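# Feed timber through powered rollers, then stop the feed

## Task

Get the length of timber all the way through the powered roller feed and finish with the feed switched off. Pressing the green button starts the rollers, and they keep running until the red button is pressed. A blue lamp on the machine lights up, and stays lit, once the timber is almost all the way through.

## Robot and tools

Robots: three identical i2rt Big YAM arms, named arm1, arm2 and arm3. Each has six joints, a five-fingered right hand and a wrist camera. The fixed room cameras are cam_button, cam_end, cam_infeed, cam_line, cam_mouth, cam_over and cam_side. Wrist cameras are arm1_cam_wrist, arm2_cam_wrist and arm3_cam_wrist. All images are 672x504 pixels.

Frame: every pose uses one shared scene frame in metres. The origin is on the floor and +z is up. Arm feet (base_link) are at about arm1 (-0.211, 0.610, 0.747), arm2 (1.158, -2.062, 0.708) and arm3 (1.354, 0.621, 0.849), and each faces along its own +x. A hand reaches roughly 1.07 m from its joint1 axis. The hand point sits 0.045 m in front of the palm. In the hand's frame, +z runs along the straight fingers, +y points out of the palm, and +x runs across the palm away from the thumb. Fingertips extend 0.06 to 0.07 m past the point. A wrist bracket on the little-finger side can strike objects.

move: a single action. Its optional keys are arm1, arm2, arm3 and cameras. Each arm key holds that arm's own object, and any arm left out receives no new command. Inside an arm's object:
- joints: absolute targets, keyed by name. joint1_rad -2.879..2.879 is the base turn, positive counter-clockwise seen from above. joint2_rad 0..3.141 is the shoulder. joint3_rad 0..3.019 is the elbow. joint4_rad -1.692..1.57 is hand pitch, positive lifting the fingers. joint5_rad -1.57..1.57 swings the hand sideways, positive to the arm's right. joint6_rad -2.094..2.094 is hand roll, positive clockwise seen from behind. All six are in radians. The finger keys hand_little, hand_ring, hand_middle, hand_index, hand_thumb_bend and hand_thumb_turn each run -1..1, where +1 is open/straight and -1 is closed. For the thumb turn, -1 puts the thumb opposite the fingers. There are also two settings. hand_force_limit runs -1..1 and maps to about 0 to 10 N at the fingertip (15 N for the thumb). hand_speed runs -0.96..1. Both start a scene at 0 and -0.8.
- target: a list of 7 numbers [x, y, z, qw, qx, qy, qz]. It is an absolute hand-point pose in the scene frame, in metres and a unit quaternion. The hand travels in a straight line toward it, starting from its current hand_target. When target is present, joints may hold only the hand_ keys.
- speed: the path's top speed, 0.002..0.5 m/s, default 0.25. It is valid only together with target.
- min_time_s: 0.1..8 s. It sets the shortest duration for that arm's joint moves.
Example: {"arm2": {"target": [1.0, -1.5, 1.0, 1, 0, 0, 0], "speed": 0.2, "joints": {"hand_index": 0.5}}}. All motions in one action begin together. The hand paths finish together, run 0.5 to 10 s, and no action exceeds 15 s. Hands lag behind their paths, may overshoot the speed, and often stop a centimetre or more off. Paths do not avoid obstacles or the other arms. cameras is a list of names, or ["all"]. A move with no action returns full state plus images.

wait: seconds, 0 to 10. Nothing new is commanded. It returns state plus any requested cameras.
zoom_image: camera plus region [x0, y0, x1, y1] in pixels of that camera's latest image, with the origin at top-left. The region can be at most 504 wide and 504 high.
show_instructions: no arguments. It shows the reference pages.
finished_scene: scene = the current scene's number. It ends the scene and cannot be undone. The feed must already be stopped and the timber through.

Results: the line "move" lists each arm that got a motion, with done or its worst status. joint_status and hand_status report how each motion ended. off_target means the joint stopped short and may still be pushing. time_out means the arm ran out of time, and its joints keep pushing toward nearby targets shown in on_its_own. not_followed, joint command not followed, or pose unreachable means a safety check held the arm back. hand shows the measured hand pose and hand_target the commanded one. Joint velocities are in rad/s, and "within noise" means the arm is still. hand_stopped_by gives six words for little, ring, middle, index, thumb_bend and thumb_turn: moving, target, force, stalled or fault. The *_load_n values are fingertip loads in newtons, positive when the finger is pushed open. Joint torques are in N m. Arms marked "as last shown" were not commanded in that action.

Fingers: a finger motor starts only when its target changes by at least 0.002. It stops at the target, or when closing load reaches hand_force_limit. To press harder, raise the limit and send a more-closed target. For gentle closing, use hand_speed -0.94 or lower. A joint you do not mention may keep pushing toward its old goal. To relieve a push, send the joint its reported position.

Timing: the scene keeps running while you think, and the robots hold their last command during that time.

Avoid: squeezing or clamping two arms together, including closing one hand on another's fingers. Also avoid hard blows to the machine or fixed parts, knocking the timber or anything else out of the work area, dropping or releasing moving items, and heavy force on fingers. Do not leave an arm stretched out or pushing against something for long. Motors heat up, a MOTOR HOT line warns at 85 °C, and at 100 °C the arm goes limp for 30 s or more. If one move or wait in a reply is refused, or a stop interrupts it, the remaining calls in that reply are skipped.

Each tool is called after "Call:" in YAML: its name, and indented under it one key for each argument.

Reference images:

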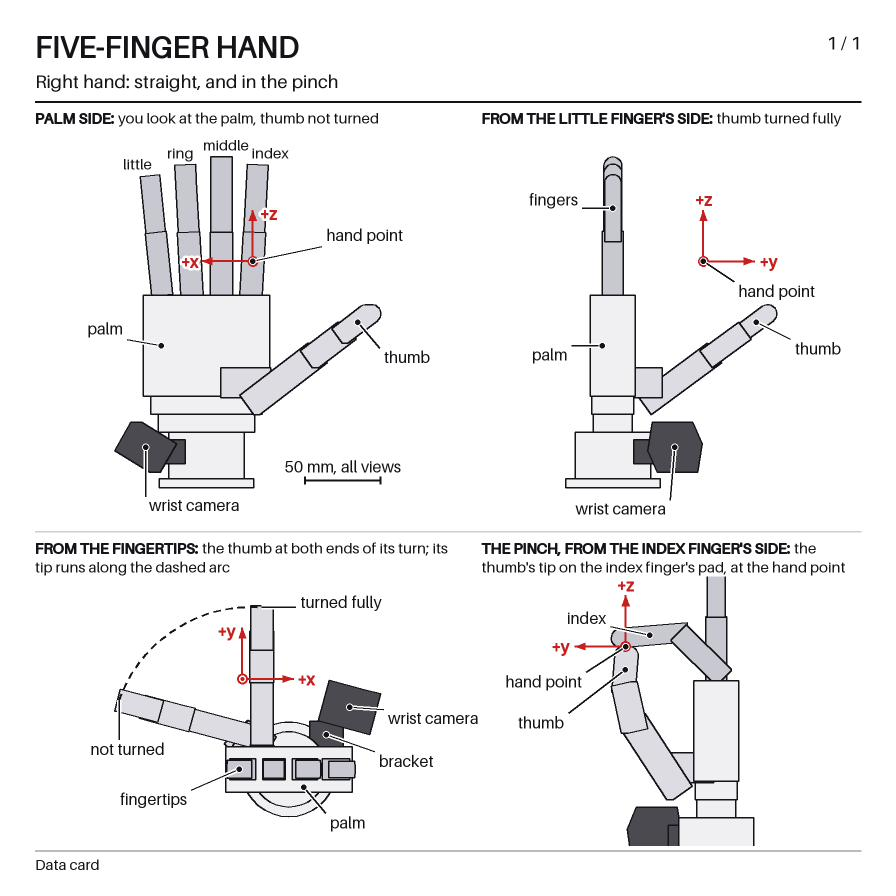

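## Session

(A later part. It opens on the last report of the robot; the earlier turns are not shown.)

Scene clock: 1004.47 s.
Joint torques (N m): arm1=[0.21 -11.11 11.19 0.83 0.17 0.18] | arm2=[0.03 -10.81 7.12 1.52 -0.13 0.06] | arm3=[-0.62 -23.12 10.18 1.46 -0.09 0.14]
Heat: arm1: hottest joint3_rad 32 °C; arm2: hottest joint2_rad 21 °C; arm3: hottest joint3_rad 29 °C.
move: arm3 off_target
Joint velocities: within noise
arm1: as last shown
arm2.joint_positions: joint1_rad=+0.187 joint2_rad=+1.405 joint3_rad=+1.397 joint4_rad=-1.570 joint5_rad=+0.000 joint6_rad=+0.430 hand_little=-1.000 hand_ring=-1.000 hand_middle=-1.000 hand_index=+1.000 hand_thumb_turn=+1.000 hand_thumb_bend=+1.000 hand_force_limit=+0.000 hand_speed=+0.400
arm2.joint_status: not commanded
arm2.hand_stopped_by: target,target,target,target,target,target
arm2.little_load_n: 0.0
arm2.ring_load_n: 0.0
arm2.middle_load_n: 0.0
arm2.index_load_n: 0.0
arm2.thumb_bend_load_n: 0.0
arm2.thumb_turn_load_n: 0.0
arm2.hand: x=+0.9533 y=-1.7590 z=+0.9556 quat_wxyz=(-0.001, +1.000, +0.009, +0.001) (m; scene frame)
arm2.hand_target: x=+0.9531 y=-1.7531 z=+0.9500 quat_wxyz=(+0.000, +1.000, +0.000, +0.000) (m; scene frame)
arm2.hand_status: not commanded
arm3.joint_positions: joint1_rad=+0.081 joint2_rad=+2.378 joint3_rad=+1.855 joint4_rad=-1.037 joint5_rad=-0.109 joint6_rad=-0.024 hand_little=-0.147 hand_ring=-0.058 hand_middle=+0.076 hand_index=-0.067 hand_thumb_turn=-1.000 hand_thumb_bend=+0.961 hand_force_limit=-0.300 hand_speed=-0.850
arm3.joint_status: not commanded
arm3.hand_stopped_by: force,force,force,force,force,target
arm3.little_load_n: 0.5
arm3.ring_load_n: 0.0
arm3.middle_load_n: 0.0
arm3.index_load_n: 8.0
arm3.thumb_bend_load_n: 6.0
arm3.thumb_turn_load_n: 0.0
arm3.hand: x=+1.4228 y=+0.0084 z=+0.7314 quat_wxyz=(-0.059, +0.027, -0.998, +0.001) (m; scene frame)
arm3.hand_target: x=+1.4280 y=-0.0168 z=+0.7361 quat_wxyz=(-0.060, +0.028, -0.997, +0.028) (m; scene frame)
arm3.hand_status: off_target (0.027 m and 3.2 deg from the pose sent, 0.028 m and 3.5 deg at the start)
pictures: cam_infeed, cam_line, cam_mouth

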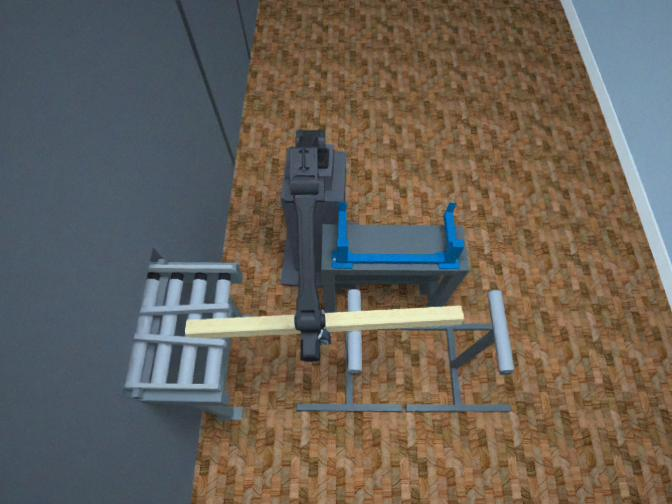

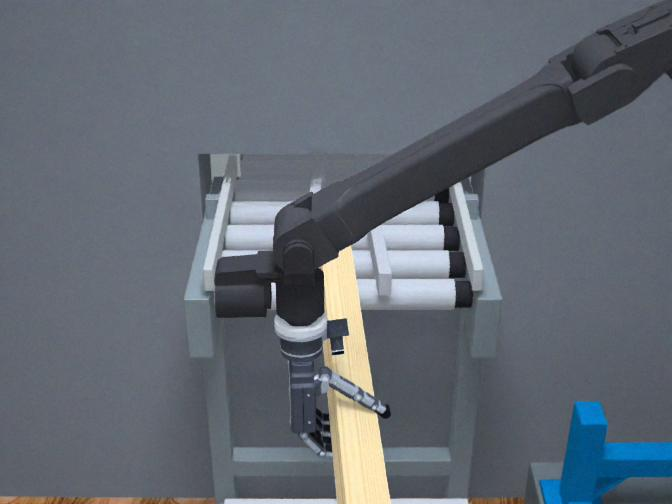

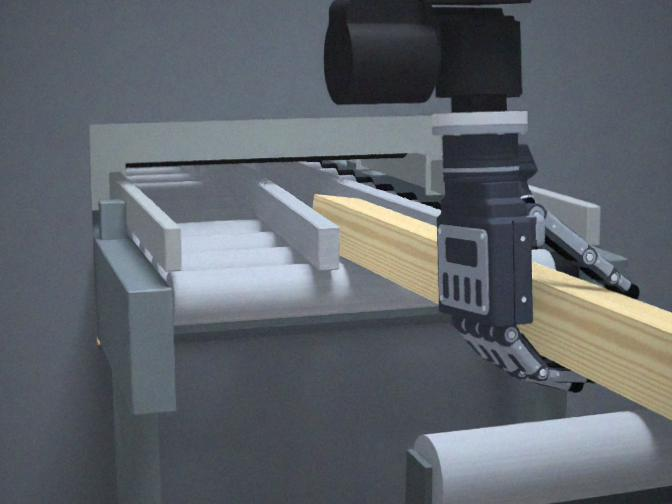

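Call:
move:
  arm3: {"target": [1.4228, 0.002, 0.728, -0.03, 0.028, -0.9965, 0.015], "speed": 0.05, "joints": {"hand_thumb_bend": 1, "hand_little": 1, "hand_ring": 1, "hand_middle": 1, "hand_index": 1, "hand_speed": -0.5}}
  cameras: ["cam_infeed", "cam_line", "cam_mouth", "arm3_cam_wrist"]

Scene clock: 1020.73 s.
Joint torques (N m): arm1=[0.26 -11.16 11.19 0.83 0.17 0.18] | arm2=[0.03 -10.81 7.12 1.52 -0.13 0.06] | arm3=[-0.26 -25.17 5.87 1.25 0.22 0.22]
Heat: arm1: hottest joint3_rad 32 °C; arm2: hottest joint2_rad 21 °C; arm3: hottest joint3_rad 30 °C.
move: arm3 done
Joint velocities: within noise
arm1, arm2: as last shown
arm3.joint_positions: joint1_rad=+0.087 joint2_rad=+2.380 joint3_rad=+1.856 joint4_rad=-1.018 joint5_rad=-0.056 joint6_rad=-0.023 hand_little=+1.000 hand_ring=+1.000 hand_middle=+1.000 hand_index=+1.000 hand_thumb_turn=-1.000 hand_thumb_bend=+1.000 hand_force_limit=-0.300 hand_speed=-0.500
arm3.joint_status: all done
arm3.hand_stopped_by: target,target,target,target,target,target
arm3.little_load_n: 0.0
arm3.ring_load_n: 0.0
arm3.middle_load_n: 0.0
arm3.index_load_n: 0.0
arm3.thumb_bend_load_n: 0.0
arm3.thumb_turn_load_n: 0.0
arm3.hand: x=+1.4163 y=+0.0031 z=+0.7270 quat_wxyz=(-0.032, +0.030, -0.999, +0.010) (m; scene frame)
arm3.hand_target: x=+1.4227 y=+0.0020 z=+0.7281 quat_wxyz=(-0.030, +0.028, -0.999, +0.015) (m; scene frame)
arm3.hand_status: done (0.007 m and 0.6 deg from the pose sent, 0.007 m and 3.7 deg at the start)
pictures: arm3_cam_wrist, cam_infeed, cam_line, cam_mouth

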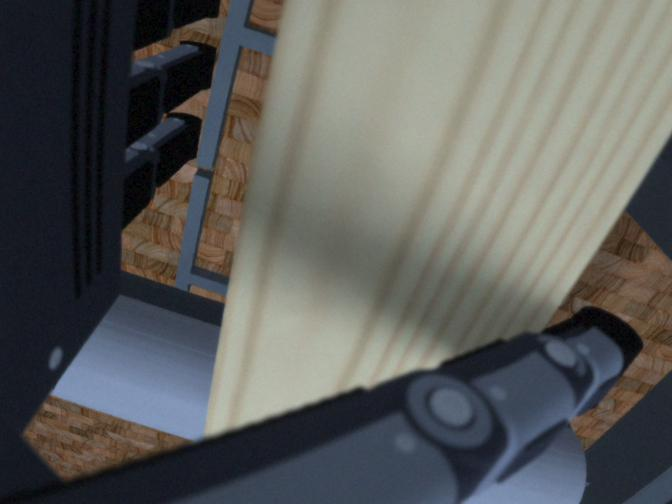

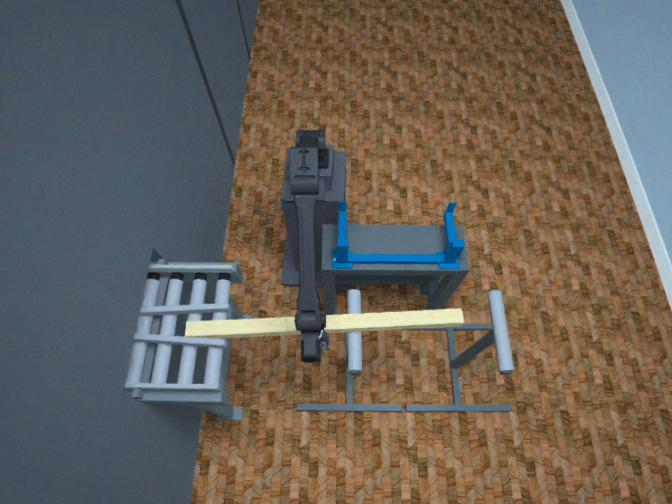

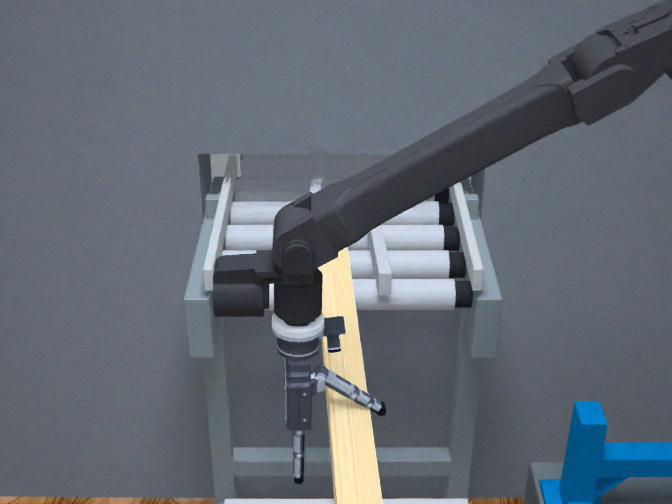

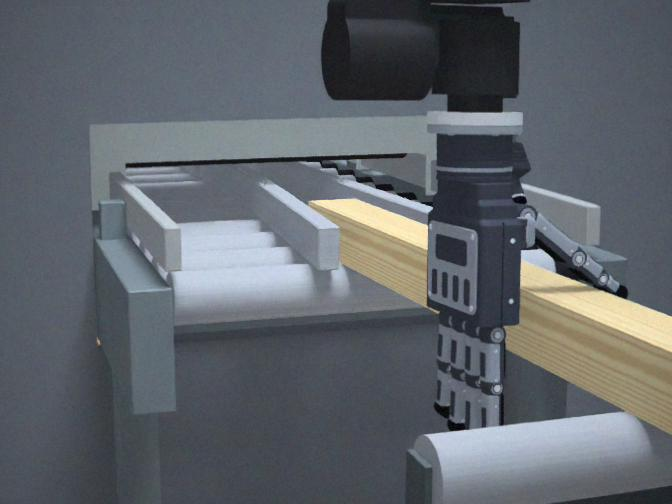

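Call:
move:
  arm3: {"target": [1.42, 0.006, 0.93, 0.0, 0.02, -1.0, 0.0], "speed": 0.15}
  cameras: ["cam_infeed", "cam_line", "cam_mouth", "arm3_cam_wrist"]

Call:
zoom_image:
  camera: "cam_line"
  region: [180, 150, 520, 490]

Scene clock: 1033.53 s.
Joint torques (N m): arm1=[0.26 -11.16 11.21 0.81 0.17 0.18] | arm2=[-0.03 -10.81 7.12 1.52 -0.13 0.06] | arm3=[-0.21 -23.41 9.98 0.31 0.24 0.23]
Heat: arm1: hottest joint3_rad 32 °C; arm2: hottest joint2_rad 21 °C; arm3: hottest joint3_rad 28 °C.
move: arm3 off_target
Joint velocities: within noise
arm1, arm2: as last shown
arm1.little_load_n: -0.5
arm2.index_load_n: -0.5
arm3.joint_positions: joint1_rad=+0.101 joint2_rad=+2.175 joint3_rad=+2.019 joint4_rad=-1.431 joint5_rad=+0.004 joint6_rad=+0.005 hand_little=+1.000 hand_ring=+1.000 hand_middle=+1.000 hand_index=+1.000 hand_thumb_turn=-1.000 hand_thumb_bend=+1.000 hand_force_limit=-0.300 hand_speed=-0.500
arm3.joint_status: not commanded
arm3.hand_stopped_by: target,target,target,target,target,target
arm3.little_load_n: 0.0
arm3.ring_load_n: 0.0
arm3.middle_load_n: 0.0
arm3.index_load_n: 0.0
arm3.thumb_bend_load_n: 0.0
arm3.thumb_turn_load_n: 0.0
arm3.hand: x=+1.4127 y=+0.0164 z=+0.9200 quat_wxyz=(-0.002, +0.022, -1.000, -0.013) (m; scene frame)
arm3.hand_target: x=+1.4201 y=+0.0066 z=+0.9300 quat_wxyz=(+0.000, +0.020, -1.000, +0.000) (m; scene frame)
arm3.hand_status: off_target (0.016 m and 1.5 deg from the pose sent, 0.203 m and 4.0 deg at the start)
pictures: arm3_cam_wrist, cam_infeed, cam_line, cam_mouth

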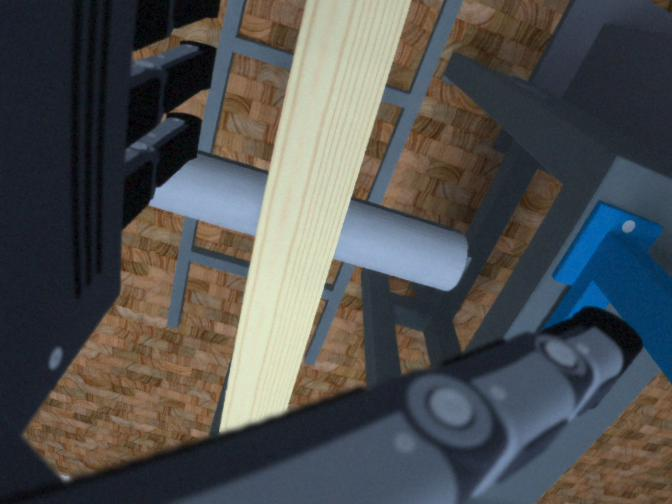

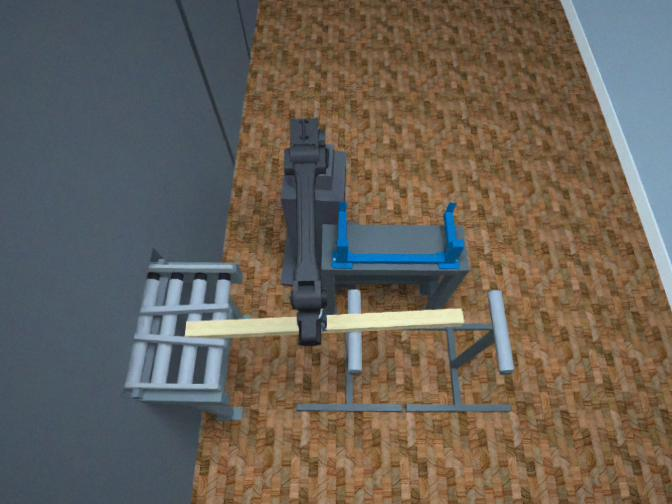

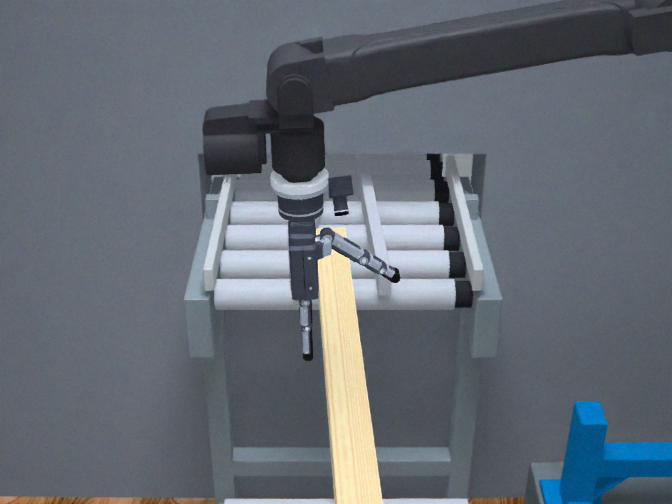

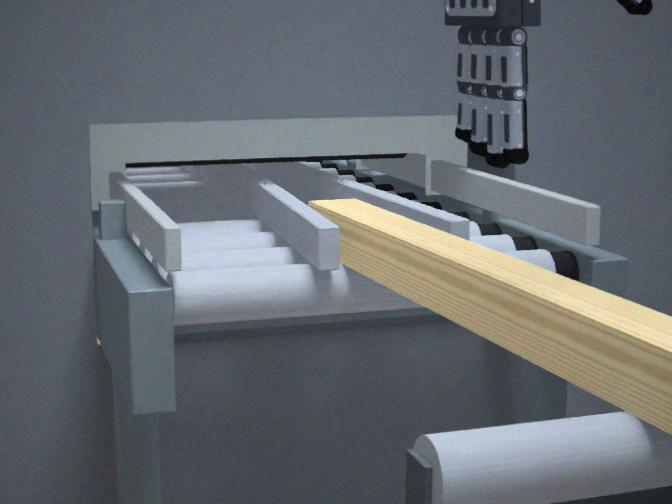

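Scaled by 1.482 from the camera's 672x504 image, which has a finer 960x720 frame.

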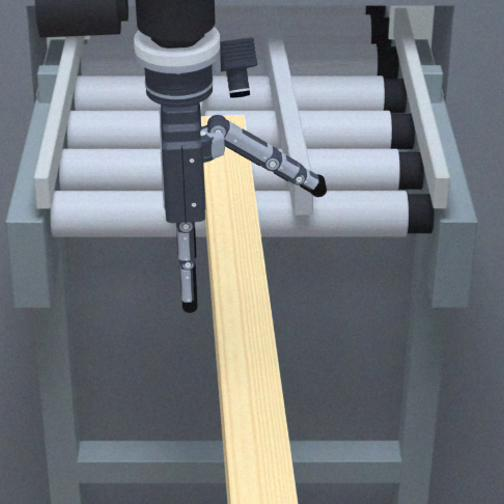

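Call:
move:
  arm2: {"target": [0.953, -1.753, 0.875, 0.0, 1.0, 0.0, 0.0], "speed": 0.15}
  cameras: ["arm2_cam_wrist", "cam_button"]

Call:
zoom_image:
  camera: "cam_button"
  region: [340, 150, 520, 400]

Scene clock: 1046.27 s.
Joint torques (N m): arm1=[0.26 -11.16 11.21 0.84 0.17 0.18] | arm2=[0.03 -10.87 6.99 1.51 -0.13 0.06] | arm3=[-0.21 -23.3 9.99 0.32 0.24 0.24]
Heat: arm1: hottest joint3_rad 32 °C; arm2: hottest joint2_rad 21 °C; arm3: hottest joint3_rad 29 °C.
move: arm2 done
Joint velocities: within noise
arm1, arm3: as last shown
arm1.little_load_n: 0.0
arm2.joint_positions: joint1_rad=+0.187 joint2_rad=+1.427 joint3_rad=+1.221 joint4_rad=-1.373 joint5_rad=+0.000 joint6_rad=+0.430 hand_little=-1.000 hand_ring=-1.000 hand_middle=-1.000 hand_index=+1.000 hand_thumb_turn=+1.000 hand_thumb_bend=+1.000 hand_force_limit=+0.000 hand_speed=+0.400
arm2.joint_status: not commanded
arm2.hand_stopped_by: target,target,target,target,target,target
arm2.little_load_n: 0.0
arm2.ring_load_n: 0.0
arm2.middle_load_n: 0.0
arm2.index_load_n: 0.0
arm2.thumb_bend_load_n: 0.0
arm2.thumb_turn_load_n: 0.0
arm2.hand: x=+0.9531 y=-1.7581 z=+0.8801 quat_wxyz=(-0.001, +1.000, +0.009, +0.001) (m; scene frame)
arm2.hand_target: x=+0.9531 y=-1.7532 z=+0.8751 quat_wxyz=(+0.000, +1.000, +0.000, +0.000) (m; scene frame)
arm2.hand_status: done (0.007 m and 1.0 deg from the pose sent, 0.081 m and 1.0 deg at the start)
pictures: arm2_cam_wrist, cam_button

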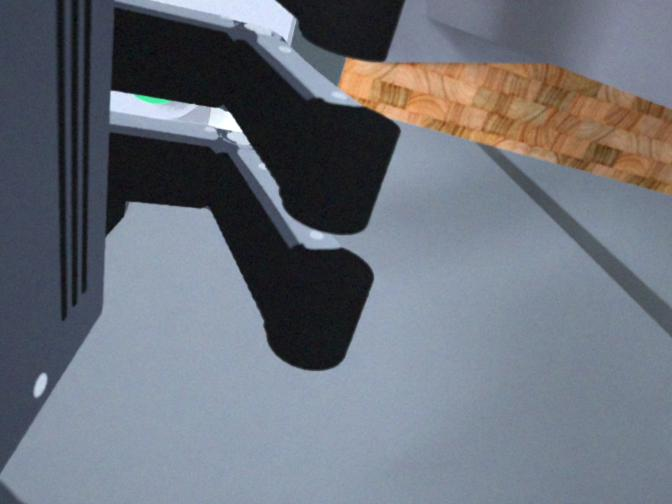

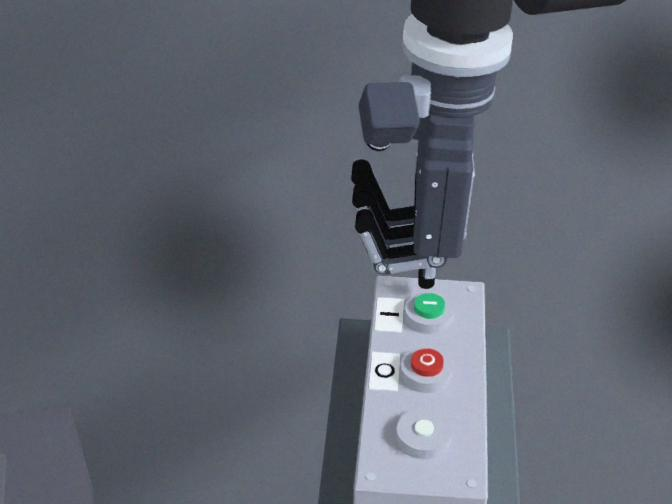

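Scaled by 2.016 from the camera's 672x504 image, which has a finer 960x720 frame.

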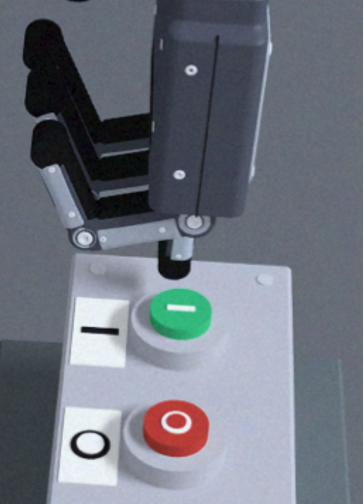

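Call:
move:
  arm2: {"target": [0.951, -1.749, 0.848, 0.0, 1.0, 0.0, 0.0], "speed": 0.06}
  cameras: ["cam_button", "cam_mouth", "cam_line"]

Call:
zoom_image:
  camera: "cam_button"
  region: [340, 150, 520, 400]

Scene clock: 1076.57 s.
Joint torques (N m): arm1=[0.26 -11.11 11.21 0.8 0.16 0.18] | arm2=[0.09 -9.58 5.81 2.26 -0.07 0.07] | arm3=[-0.15 -23.3 9.99 0.32 0.24 0.24]
Heat: arm1: hottest joint3_rad 32 °C; arm2: hottest joint2_rad 22 °C; arm3: hottest joint3_rad 29 °C.
move: arm2 off_target
Joint velocities: within noise
arm1, arm3: as last shown
arm1.thumb_bend_load_n: -0.5
arm2.joint_positions: joint1_rad=+0.186 joint2_rad=+1.438 joint3_rad=+1.192 joint4_rad=-1.320 joint5_rad=-0.002 joint6_rad=+0.431 hand_little=-1.000 hand_ring=-1.000 hand_middle=-1.000 hand_index=+1.000 hand_thumb_turn=+1.000 hand_thumb_bend=+1.000 hand_force_limit=+0.000 hand_speed=+0.400
arm2.joint_status: not commanded
arm2.hand_stopped_by: target,target,target,target,target,target
arm2.little_load_n: 0.0
arm2.ring_load_n: 0.5
arm2.middle_load_n: 0.0
arm2.index_load_n: -3.0
arm2.thumb_bend_load_n: 0.0
arm2.thumb_turn_load_n: 0.0
arm2.hand: x=+0.9510 y=-1.7541 z=+0.8647 quat_wxyz=(-0.006, +1.000, +0.008, -0.002) (m; scene frame)
arm2.hand_target: x=+0.9513 y=-1.7496 z=+0.8484 quat_wxyz=(+0.000, +1.000, +0.000, +0.000) (m; scene frame)
arm2.hand_status: off_target (0.017 m and 1.2 deg from the pose sent, 0.033 m and 1.0 deg at the start)
pictures: cam_button, cam_line, cam_mouth

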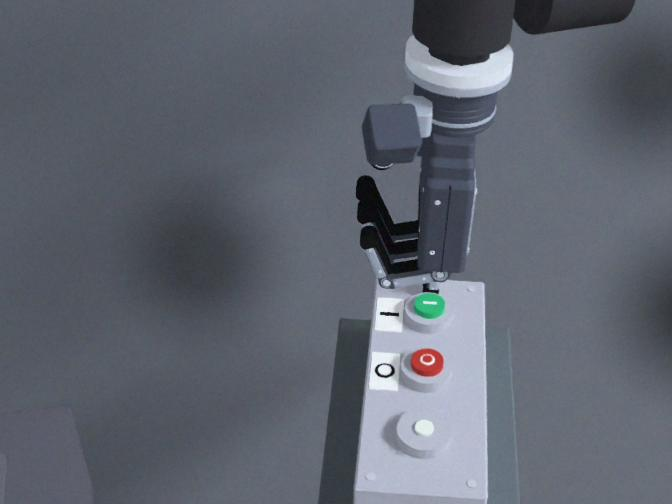

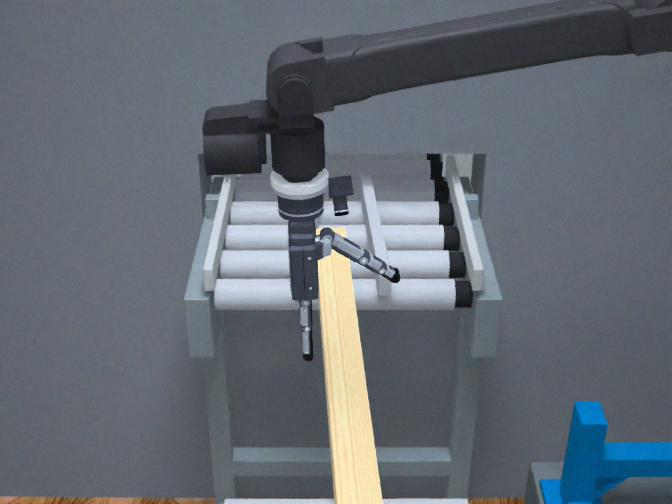

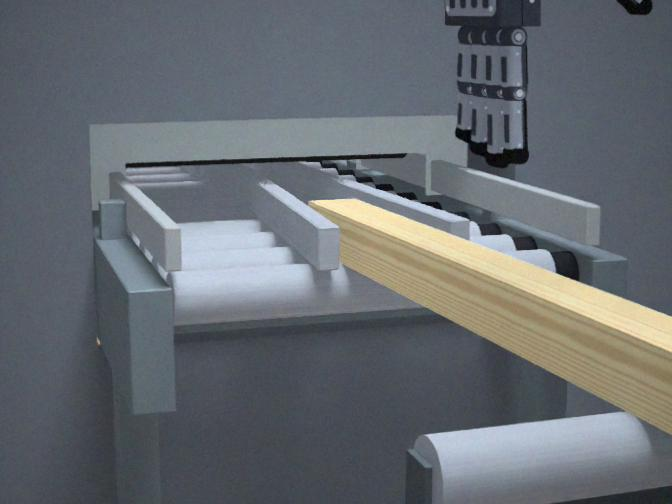

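Scaled by 2.016 from the camera's 672x504 image, which has a finer 960x720 frame.

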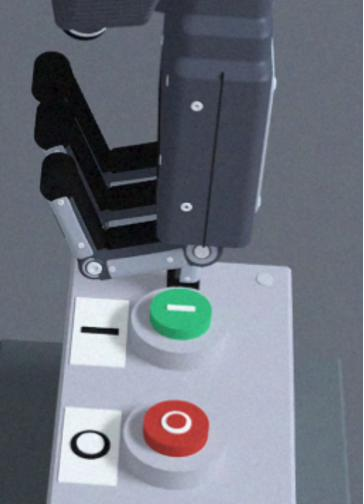

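Call:
move:
  arm2: {"target": [0.953, -1.752, 0.90, 0.0, 1.0, 0.0, 0.0], "speed": 0.15}

Call:
move:
  arm2: {"target": [0.966, -1.750, 0.885, 0.0, 1.0, 0.0, 0.0], "speed": 0.15}
  cameras: ["cam_button"]

Call:
zoom_image:
  camera: "cam_button"
  region: [340, 150, 520, 400]

Scene clock: 1093.83 s.
Joint torques (N m): arm1=[0.21 -11.11 11.21 0.81 0.17 0.18] | arm2=[-0.03 -13.1 10.93 0.46 0.04 0.04] | arm3=[-0.15 -23.3 9.98 0.31 0.24 0.24]
Heat: arm1: hottest joint3_rad 32 °C; arm2: hottest joint2_rad 21 °C; arm3: hottest joint3_rad 29 °C.
move: arm2 off_target
Joint velocities: within noise
arm1, arm3: as last shown
arm2.joint_positions: joint1_rad=+0.186 joint2_rad=+1.438 joint3_rad=+1.225 joint4_rad=-1.414 joint5_rad=-0.004 joint6_rad=+0.431 hand_little=-1.000 hand_ring=-1.000 hand_middle=-1.000 hand_index=+1.000 hand_thumb_turn=+1.000 hand_thumb_bend=+1.000 hand_force_limit=+0.000 hand_speed=+0.400
arm2.joint_status: not commanded
arm2.hand_stopped_by: target,target,target,target,target,target
arm2.little_load_n: 0.0
arm2.ring_load_n: 0.5
arm2.middle_load_n: 0.0
arm2.index_load_n: 0.0
arm2.thumb_bend_load_n: 0.0
arm2.thumb_turn_load_n: 0.0
arm2.hand: x=+0.9562 y=-1.7663 z=+0.8800 quat_wxyz=(+0.022, +1.000, +0.008, +0.009) (m; scene frame)
arm2.hand_target: x=+0.9533 y=-1.7528 z=+0.8999 quat_wxyz=(+0.000, +1.000, +0.000, +0.000) (m; scene frame)
arm2.hand_status: off_target (0.025 m and 2.8 deg from the pose sent, 0.035 m and 1.2 deg at the start)
arm3.little_load_n: 0.5
arm3.ring_load_n: 0.5
arm3.thumb_turn_load_n: -0.5
pictures: none

Scene clock: 1094.87 s.
Joint torques (N m): arm1=[0.21 -11.11 11.19 0.81 0.17 0.18] | arm2=[-0.67 -13.16 7.73 1.61 0.3 -0.09] | arm3=[-0.21 -23.41 9.99 0.32 0.24 0.25]
Heat: arm1: hottest joint3_rad 32 °C; arm2: hottest joint2_rad 21 °C; arm3: hottest joint3_rad 29 °C.
move: arm2 off_target
Joint velocities: within noise
arm1, arm3: as last shown
arm1.thumb_bend_load_n: 0.0
arm2.joint_positions: joint1_rad=+0.164 joint2_rad=+1.438 joint3_rad=+1.225 joint4_rad=-1.404 joint5_rad=-0.009 joint6_rad=+0.414 hand_little=-1.000 hand_ring=-1.000 hand_middle=-1.000 hand_index=+1.000 hand_thumb_turn=+1.000 hand_thumb_bend=+1.000 hand_force_limit=+0.000 hand_speed=+0.400
arm2.joint_status: not commanded
arm2.hand_stopped_by: target,target,target,target,target,target
arm2.little_load_n: 0.0
arm2.ring_load_n: 0.0
arm2.middle_load_n: 0.0
arm2.index_load_n: -2.0
arm2.thumb_bend_load_n: 0.0
arm2.thumb_turn_load_n: 0.0
arm2.hand: x=+0.9619 y=-1.7604 z=+0.8798 quat_wxyz=(+0.018, +1.000, +0.005, +0.004) (m; scene frame)
arm2.hand_target: x=+0.9661 y=-1.7501 z=+0.8851 quat_wxyz=(+0.000, +1.000, +0.000, +0.000) (m; scene frame)
arm2.hand_status: off_target (0.012 m and 2.2 deg from the pose sent, 0.020 m and 2.8 deg at the start)
arm3.little_load_n: 0.0
arm3.ring_load_n: 0.0
arm3.thumb_turn_load_n: 0.0
pictures: cam_button

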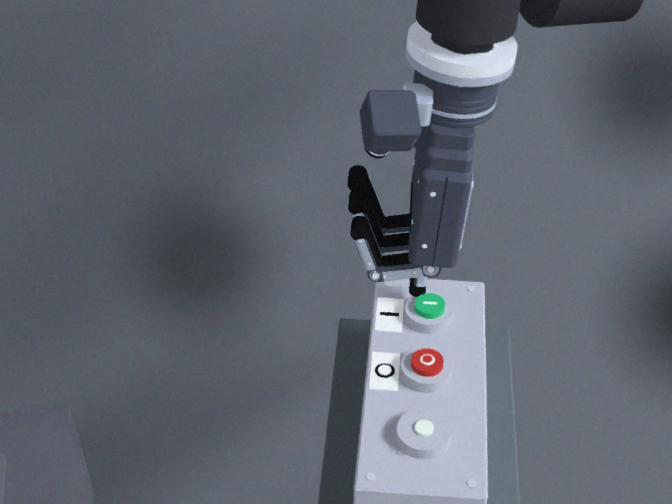

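Scaled by 2.016 from the camera's 672x504 image, which has a finer 960x720 frame.

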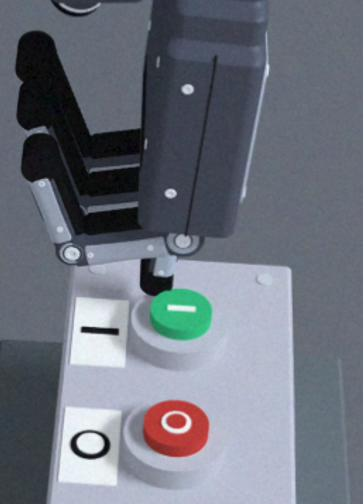

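Call:
move:
  arm2: {"target": [0.968, -1.750, 0.94, 0.0, 1.0, 0.0, 0.0], "speed": 0.2}

Call:
move:
  arm2: {"target": [0.968, -1.750, 0.885, 0.0, 1.0, 0.0, 0.0], "speed": 0.15}
  cameras: ["cam_button"]

Call:
zoom_image:
  camera: "cam_button"
  region: [340, 150, 520, 400]

Scene clock: 1108.57 s.
Joint torques (N m): arm1=[0.21 -11.11 11.19 0.81 0.17 0.18] | arm2=[-0.03 -13.16 10.99 0.44 0.02 -0.13] | arm3=[-0.15 -23.3 9.99 0.31 0.24 0.24]
Heat: arm1: hottest joint3_rad 32 °C; arm2: hottest joint2_rad 21 °C; arm3: hottest joint3_rad 29 °C.
move: arm2 off_target
Joint velocities: within noise
arm1.joint_positions: joint1_rad=+0.319 joint2_rad=+1.707 joint3_rad=+2.401 joint4_rad=-1.684 joint5_rad=+0.171 joint6_rad=-1.026 hand_little=+1.000 hand_ring=+1.000 hand_middle=+1.000 hand_index=+1.000 hand_thumb_turn=+1.000 hand_thumb_bend=+1.000 hand_force_limit=+0.000 hand_speed=-0.800
arm1.joint_status: not commanded
arm1.hand_stopped_by: target,target,target,target,target,target
arm1.little_load_n: 0.0
arm1.ring_load_n: 0.0
arm1.middle_load_n: 0.0
arm1.index_load_n: 0.0
arm1.thumb_bend_load_n: 0.0
arm1.thumb_turn_load_n: 0.0
arm1.hand: x=-0.0536 y=+0.1008 z=+1.2390 quat_wxyz=(+0.161, +0.617, -0.729, +0.249) (m; scene frame)
arm1.hand_target: x=-0.0503 y=+0.1006 z=+1.2492 quat_wxyz=(+0.164, +0.611, -0.729, +0.261) (m; scene frame)
arm1.hand_status: not commanded
arm2.joint_positions: joint1_rad=+0.151 joint2_rad=+1.419 joint3_rad=+1.310 joint4_rad=-1.518 joint5_rad=-0.003 joint6_rad=+0.412 hand_little=-1.000 hand_ring=-1.000 hand_middle=-1.000 hand_index=+1.000 hand_thumb_turn=+1.000 hand_thumb_bend=+1.000 hand_force_limit=+0.000 hand_speed=+0.400
arm2.joint_status: not commanded
arm2.hand_stopped_by: target,target,target,target,target,target
arm2.little_load_n: 0.0
arm2.ring_load_n: 0.0
arm2.middle_load_n: 0.0
arm2.index_load_n: 0.0
arm2.thumb_bend_load_n: 0.0
arm2.thumb_turn_load_n: 0.0
arm2.hand: x=+0.9687 y=-1.7613 z=+0.9194 quat_wxyz=(+0.022, +1.000, +0.000, +0.009) (m; scene frame)
arm2.hand_target: x=+0.9682 y=-1.7508 z=+0.9398 quat_wxyz=(+0.000, +1.000, +0.000, +0.000) (m; scene frame)
arm2.hand_status: off_target (0.023 m and 2.7 deg from the pose sent, 0.061 m and 2.3 deg at the start)
arm3: as last shown
pictures: none

Scene clock: 1109.70 s.
Joint torques (N m): arm1=[0.21 -11.16 11.21 0.83 0.17 0.18] | arm2=[0.03 -11.4 6.91 1.51 0 -0.13] | arm3=[-0.09 -23.3 9.99 0.32 0.24 0.25]
Heat: arm1: hottest joint3_rad 32 °C; arm2: hottest joint2_rad 21 °C; arm3: hottest joint3_rad 29 °C.
move: arm2 done
Joint velocities: within noise
arm1, arm3: as last shown
arm1.ring_load_n: -0.5
arm2.joint_positions: joint1_rad=+0.151 joint2_rad=+1.419 joint3_rad=+1.234 joint4_rad=-1.399 joint5_rad=-0.003 joint6_rad=+0.412 hand_little=-1.000 hand_ring=-1.000 hand_middle=-1.000 hand_index=+1.000 hand_thumb_turn=+1.000 hand_thumb_bend=+1.000 hand_force_limit=+0.000 hand_speed=+0.400
arm2.joint_status: not commanded
arm2.hand_stopped_by: target,target,target,target,target,target
arm2.little_load_n: 0.0
arm2.ring_load_n: 0.0
arm2.middle_load_n: 0.0
arm2.index_load_n: 0.0
arm2.thumb_bend_load_n: -0.5
arm2.thumb_turn_load_n: 0.0
arm2.hand: x=+0.9657 y=-1.7542 z=+0.8887 quat_wxyz=(+0.002, +1.000, +0.000, +0.000) (m; scene frame)
arm2.hand_target: x=+0.9680 y=-1.7501 z=+0.8850 quat_wxyz=(+0.000, +1.000, +0.000, +0.000) (m; scene frame)
arm2.hand_status: done (0.006 m and 0.2 deg from the pose sent, 0.036 m and 2.7 deg at the start)
pictures: cam_button

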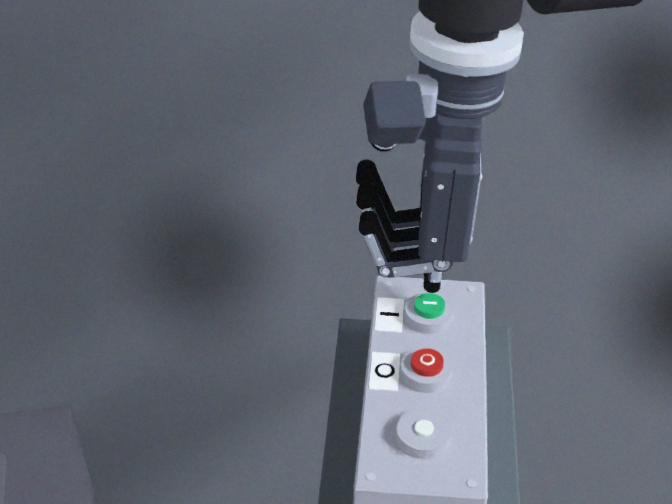

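Scaled by 2.016 from the camera's 672x504 image, which has a finer 960x720 frame.

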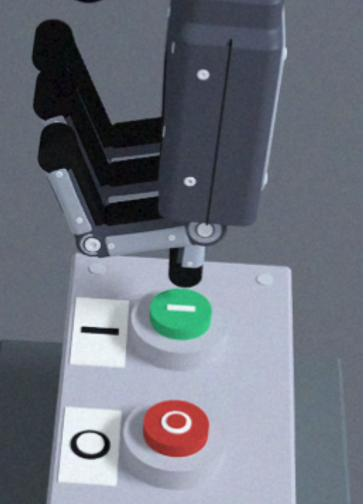

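Call:
move:
  arm2: {"target": [0.976, -1.752, 0.852, 0.0, 1.0, 0.0, 0.0], "speed": 0.08}
  cameras: ["cam_button", "cam_mouth", "cam_side"]

Call:
zoom_image:
  camera: "cam_button"
  region: [340, 150, 520, 400]

Scene clock: 1121.03 s.
Joint torques (N m): arm1=[0.21 -11.11 11.21 0.81 0.17 0.18] | arm2=[-0.32 -9.17 4.92 2.37 0.34 -0.06] | arm3=[-0.15 -23.3 9.99 0.32 0.24 0.25]
Heat: arm1: hottest joint3_rad 32 °C; arm2: hottest joint2_rad 21 °C; arm3: hottest joint3_rad 30 °C.
move: arm2 off_target
Joint velocities: within noise
arm1, arm3: as last shown
arm1.ring_load_n: 0.0
arm2.joint_positions: joint1_rad=+0.139 joint2_rad=+1.404 joint3_rad=+1.178 joint4_rad=-1.332 joint5_rad=-0.011 joint6_rad=+0.391 hand_little=-1.000 hand_ring=-1.000 hand_middle=-1.000 hand_index=+1.000 hand_thumb_turn=+1.000 hand_thumb_bend=+1.000 hand_force_limit=+0.000 hand_speed=+0.400
arm2.joint_status: not commanded
arm2.hand_stopped_by: target,target,target,target,target,target
arm2.little_load_n: 0.0
arm2.ring_load_n: 0.0
arm2.middle_load_n: 0.0
arm2.index_load_n: -4.0
arm2.thumb_bend_load_n: 0.0
arm2.thumb_turn_load_n: 0.0
arm2.hand: x=+0.9703 y=-1.7552 z=+0.8727 quat_wxyz=(-0.008, +1.000, +0.005, -0.008) (m; scene frame)
arm2.hand_target: x=+0.9762 y=-1.7529 z=+0.8528 quat_wxyz=(+0.000, +1.000, +0.000, +0.000) (m; scene frame)
arm2.hand_status: off_target (0.022 m and 1.4 deg from the pose sent, 0.038 m and 0.2 deg at the start)
arm3.ring_load_n: 0.5
pictures: cam_button, cam_mouth, cam_side

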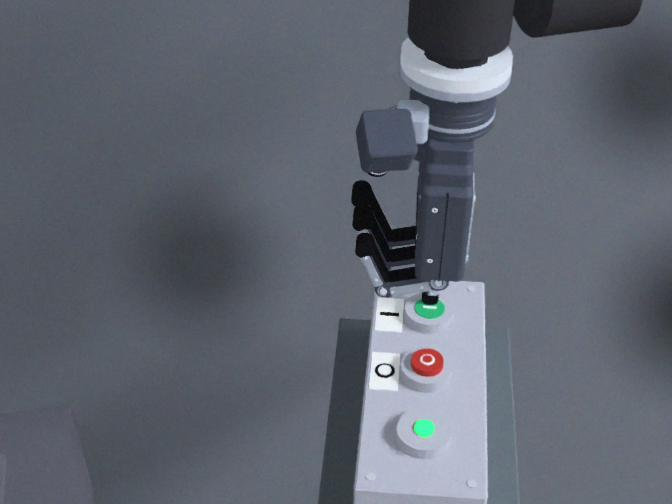

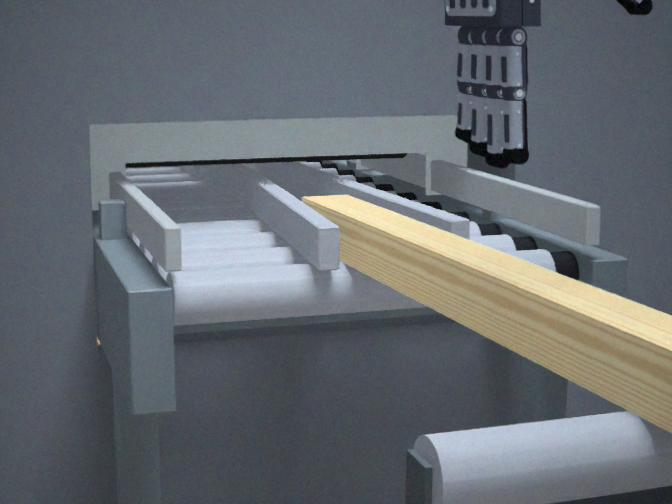

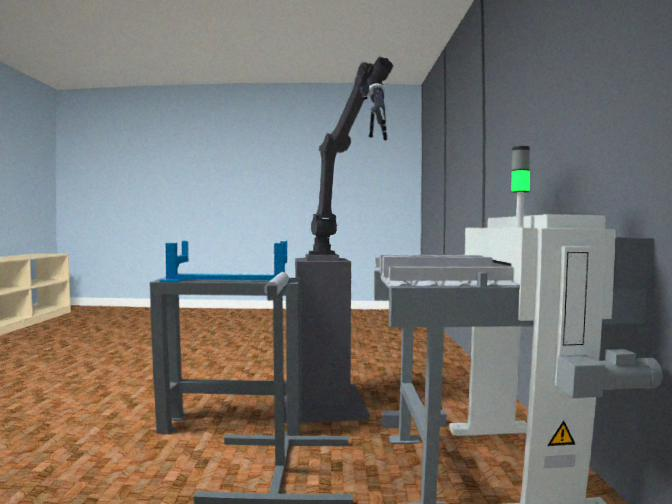

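Scaled by 2.016 from the camera's 672x504 image, which has a finer 960x720 frame.

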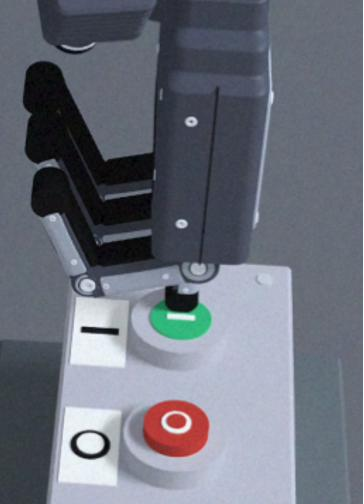

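Call:
move:
  arm2: {"target": [1.02, -1.752, 0.93, 0.0, 1.0, 0.0, 0.0], "speed": 0.3}
  cameras: ["cam_mouth", "cam_infeed"]

Call:
move:
  arm2: {"target": [1.034, -1.752, 0.885, 0.0, 1.0, 0.0, 0.0], "speed": 0.2}
  cameras: ["cam_mouth", "cam_infeed", "cam_button", "cam_over"]

Scene clock: 1130.23 s.
Joint torques (N m): arm1=[0.21 -11.11 11.19 0.81 0.17 0.18] | arm2=[0.09 -12.63 10.97 0.43 -0.09 -0.13] | arm3=[-0.21 -23.3 9.98 0.34 0.25 0.25]
Heat: arm1: hottest joint3_rad 32 °C; arm2: hottest joint2_rad 21 °C; arm3: hottest joint3_rad 30 °C.
move: arm2 off_target
Joint velocities: within noise
arm1: as last shown
arm2.joint_positions: joint1_rad=+0.029 joint2_rad=+1.374 joint3_rad=+1.235 joint4_rad=-1.493 joint5_rad=+0.001 joint6_rad=+0.292 hand_little=-1.000 hand_ring=-1.000 hand_middle=-1.000 hand_index=+1.000 hand_thumb_turn=+1.000 hand_thumb_bend=+1.000 hand_force_limit=+0.000 hand_speed=+0.400
arm2.joint_status: not commanded
arm2.hand_stopped_by: target,target,target,target,target,target
arm2.little_load_n: 0.0
arm2.ring_load_n: 0.0
arm2.middle_load_n: 0.0
arm2.index_load_n: 0.0
arm2.thumb_bend_load_n: 0.0
arm2.thumb_turn_load_n: 0.0
arm2.hand: x=+1.0205 y=-1.7634 z=+0.9086 quat_wxyz=(+0.025, +1.000, -0.001, +0.008) (m; scene frame)
arm2.hand_target: x=+1.0202 y=-1.7529 z=+0.9297 quat_wxyz=(+0.000, +1.000, +0.000, +0.000) (m; scene frame)
arm2.hand_status: off_target (0.024 m and 3.0 deg from the pose sent, 0.076 m and 1.4 deg at the start)
arm3.joint_positions: joint1_rad=+0.101 joint2_rad=+2.175 joint3_rad=+2.019 joint4_rad=-1.431 joint5_rad=+0.004 joint6_rad=+0.005 hand_little=+1.000 hand_ring=+1.000 hand_middle=+1.000 hand_index=+1.000 hand_thumb_turn=-1.000 hand_thumb_bend=+1.000 hand_force_limit=-0.300 hand_speed=-0.500
arm3.joint_status: not commanded
arm3.hand_stopped_by: target,target,target,target,target,target
arm3.little_load_n: 0.0
arm3.ring_load_n: 0.0
arm3.middle_load_n: 0.0
arm3.index_load_n: 0.0
arm3.thumb_bend_load_n: 0.0
arm3.thumb_turn_load_n: 0.0
arm3.hand: x=+1.4127 y=+0.0164 z=+0.9200 quat_wxyz=(-0.002, +0.022, -1.000, -0.013) (m; scene frame)
arm3.hand_target: x=+1.4201 y=+0.0066 z=+0.9300 quat_wxyz=(+0.000, +0.020, -1.000, +0.000) (m; scene frame)
arm3.hand_status: not commanded
pictures: cam_infeed, cam_mouth

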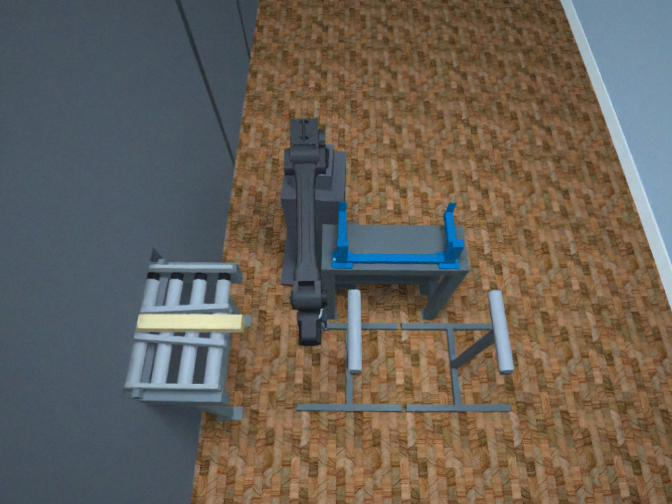

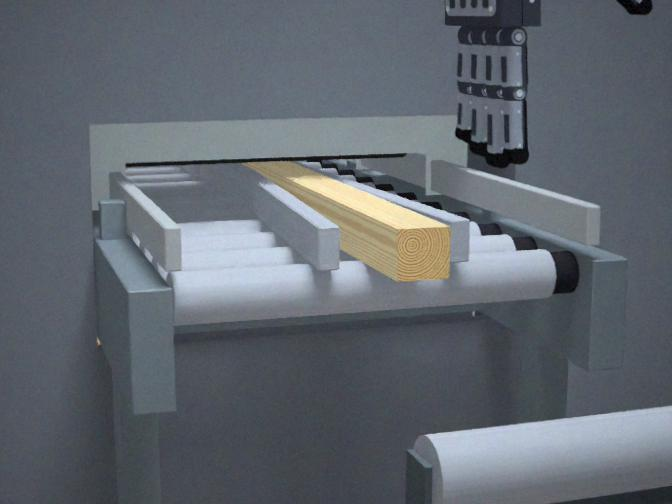

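Scene clock: 1131.37 s.
Joint torques (N m): arm1=[0.21 -11.11 11.21 0.83 0.17 0.18] | arm2=[0.03 -11.81 6.89 1.46 -0.09 -0.13] | arm3=[-0.15 -23.3 10 0.32 0.25 0.24]
Heat: arm1: hottest joint3_rad 32 °C; arm2: hottest joint2_rad 22 °C; arm3: hottest joint3_rad 30 °C.
move: arm2 done
Joint velocities: within noise
arm1, arm3: as last shown
arm2.joint_positions: joint1_rad=-0.005 joint2_rad=+1.374 joint3_rad=+1.175 joint4_rad=-1.399 joint5_rad=+0.001 joint6_rad=+0.257 hand_little=-1.000 hand_ring=-1.000 hand_middle=-1.000 hand_index=+1.000 hand_thumb_turn=+1.000 hand_thumb_bend=+1.000 hand_force_limit=+0.000 hand_speed=+0.400
arm2.joint_status: not commanded
arm2.hand_stopped_by: target,target,target,target,target,target
arm2.little_load_n: 0.0
arm2.ring_load_n: 0.0
arm2.middle_load_n: 0.0
arm2.index_load_n: 0.0
arm2.thumb_bend_load_n: 0.0
arm2.thumb_turn_load_n: 0.0
arm2.hand: x=+1.0314 y=-1.7550 z=+0.8840 quat_wxyz=(+0.009, +1.000, +0.000, +0.003) (m; scene frame)
arm2.hand_target: x=+1.0339 y=-1.7521 z=+0.8850 quat_wxyz=(+0.000, +1.000, +0.000, +0.000) (m; scene frame)
arm2.hand_status: done (0.004 m and 1.1 deg from the pose sent, 0.029 m and 3.0 deg at the start)
arm3.thumb_bend_load_n: -0.5
pictures: cam_button, cam_infeed, cam_mouth, cam_over

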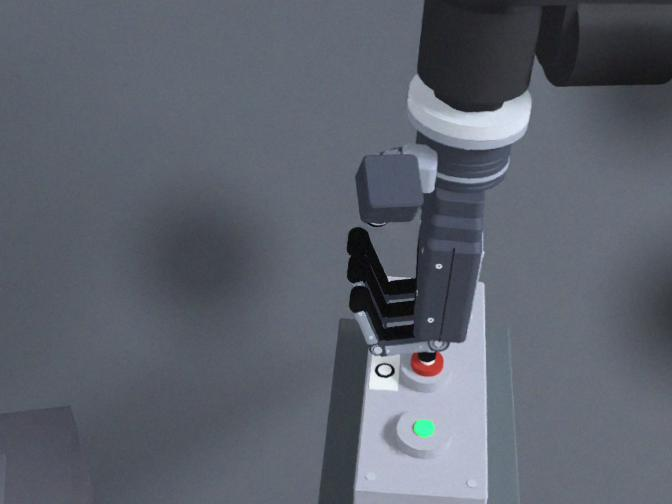

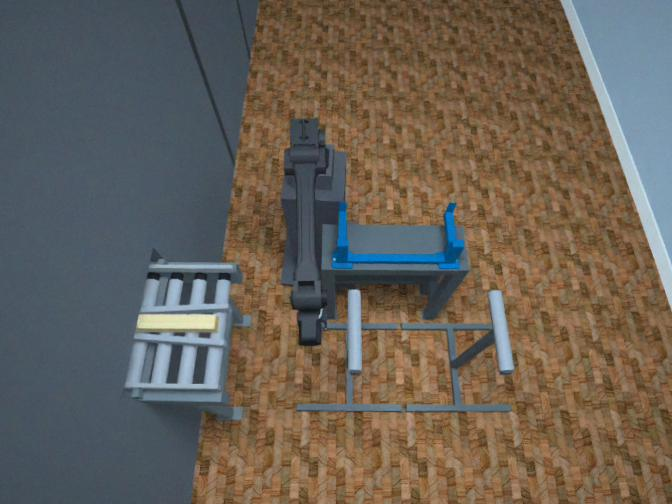

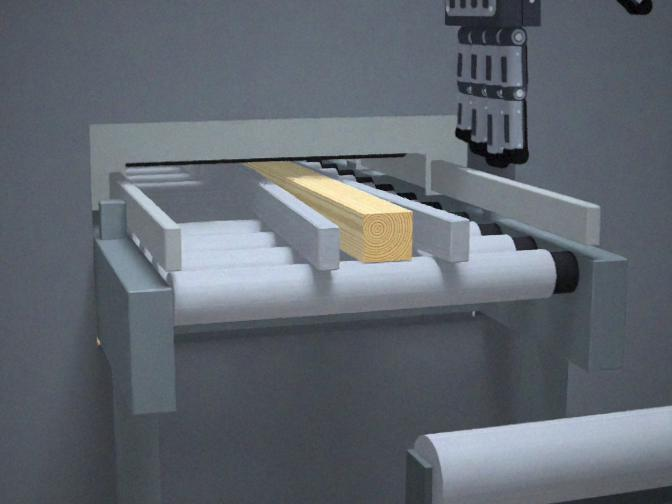

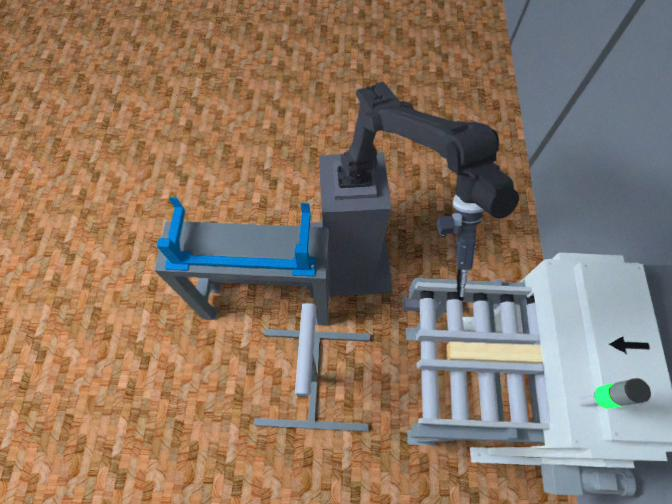

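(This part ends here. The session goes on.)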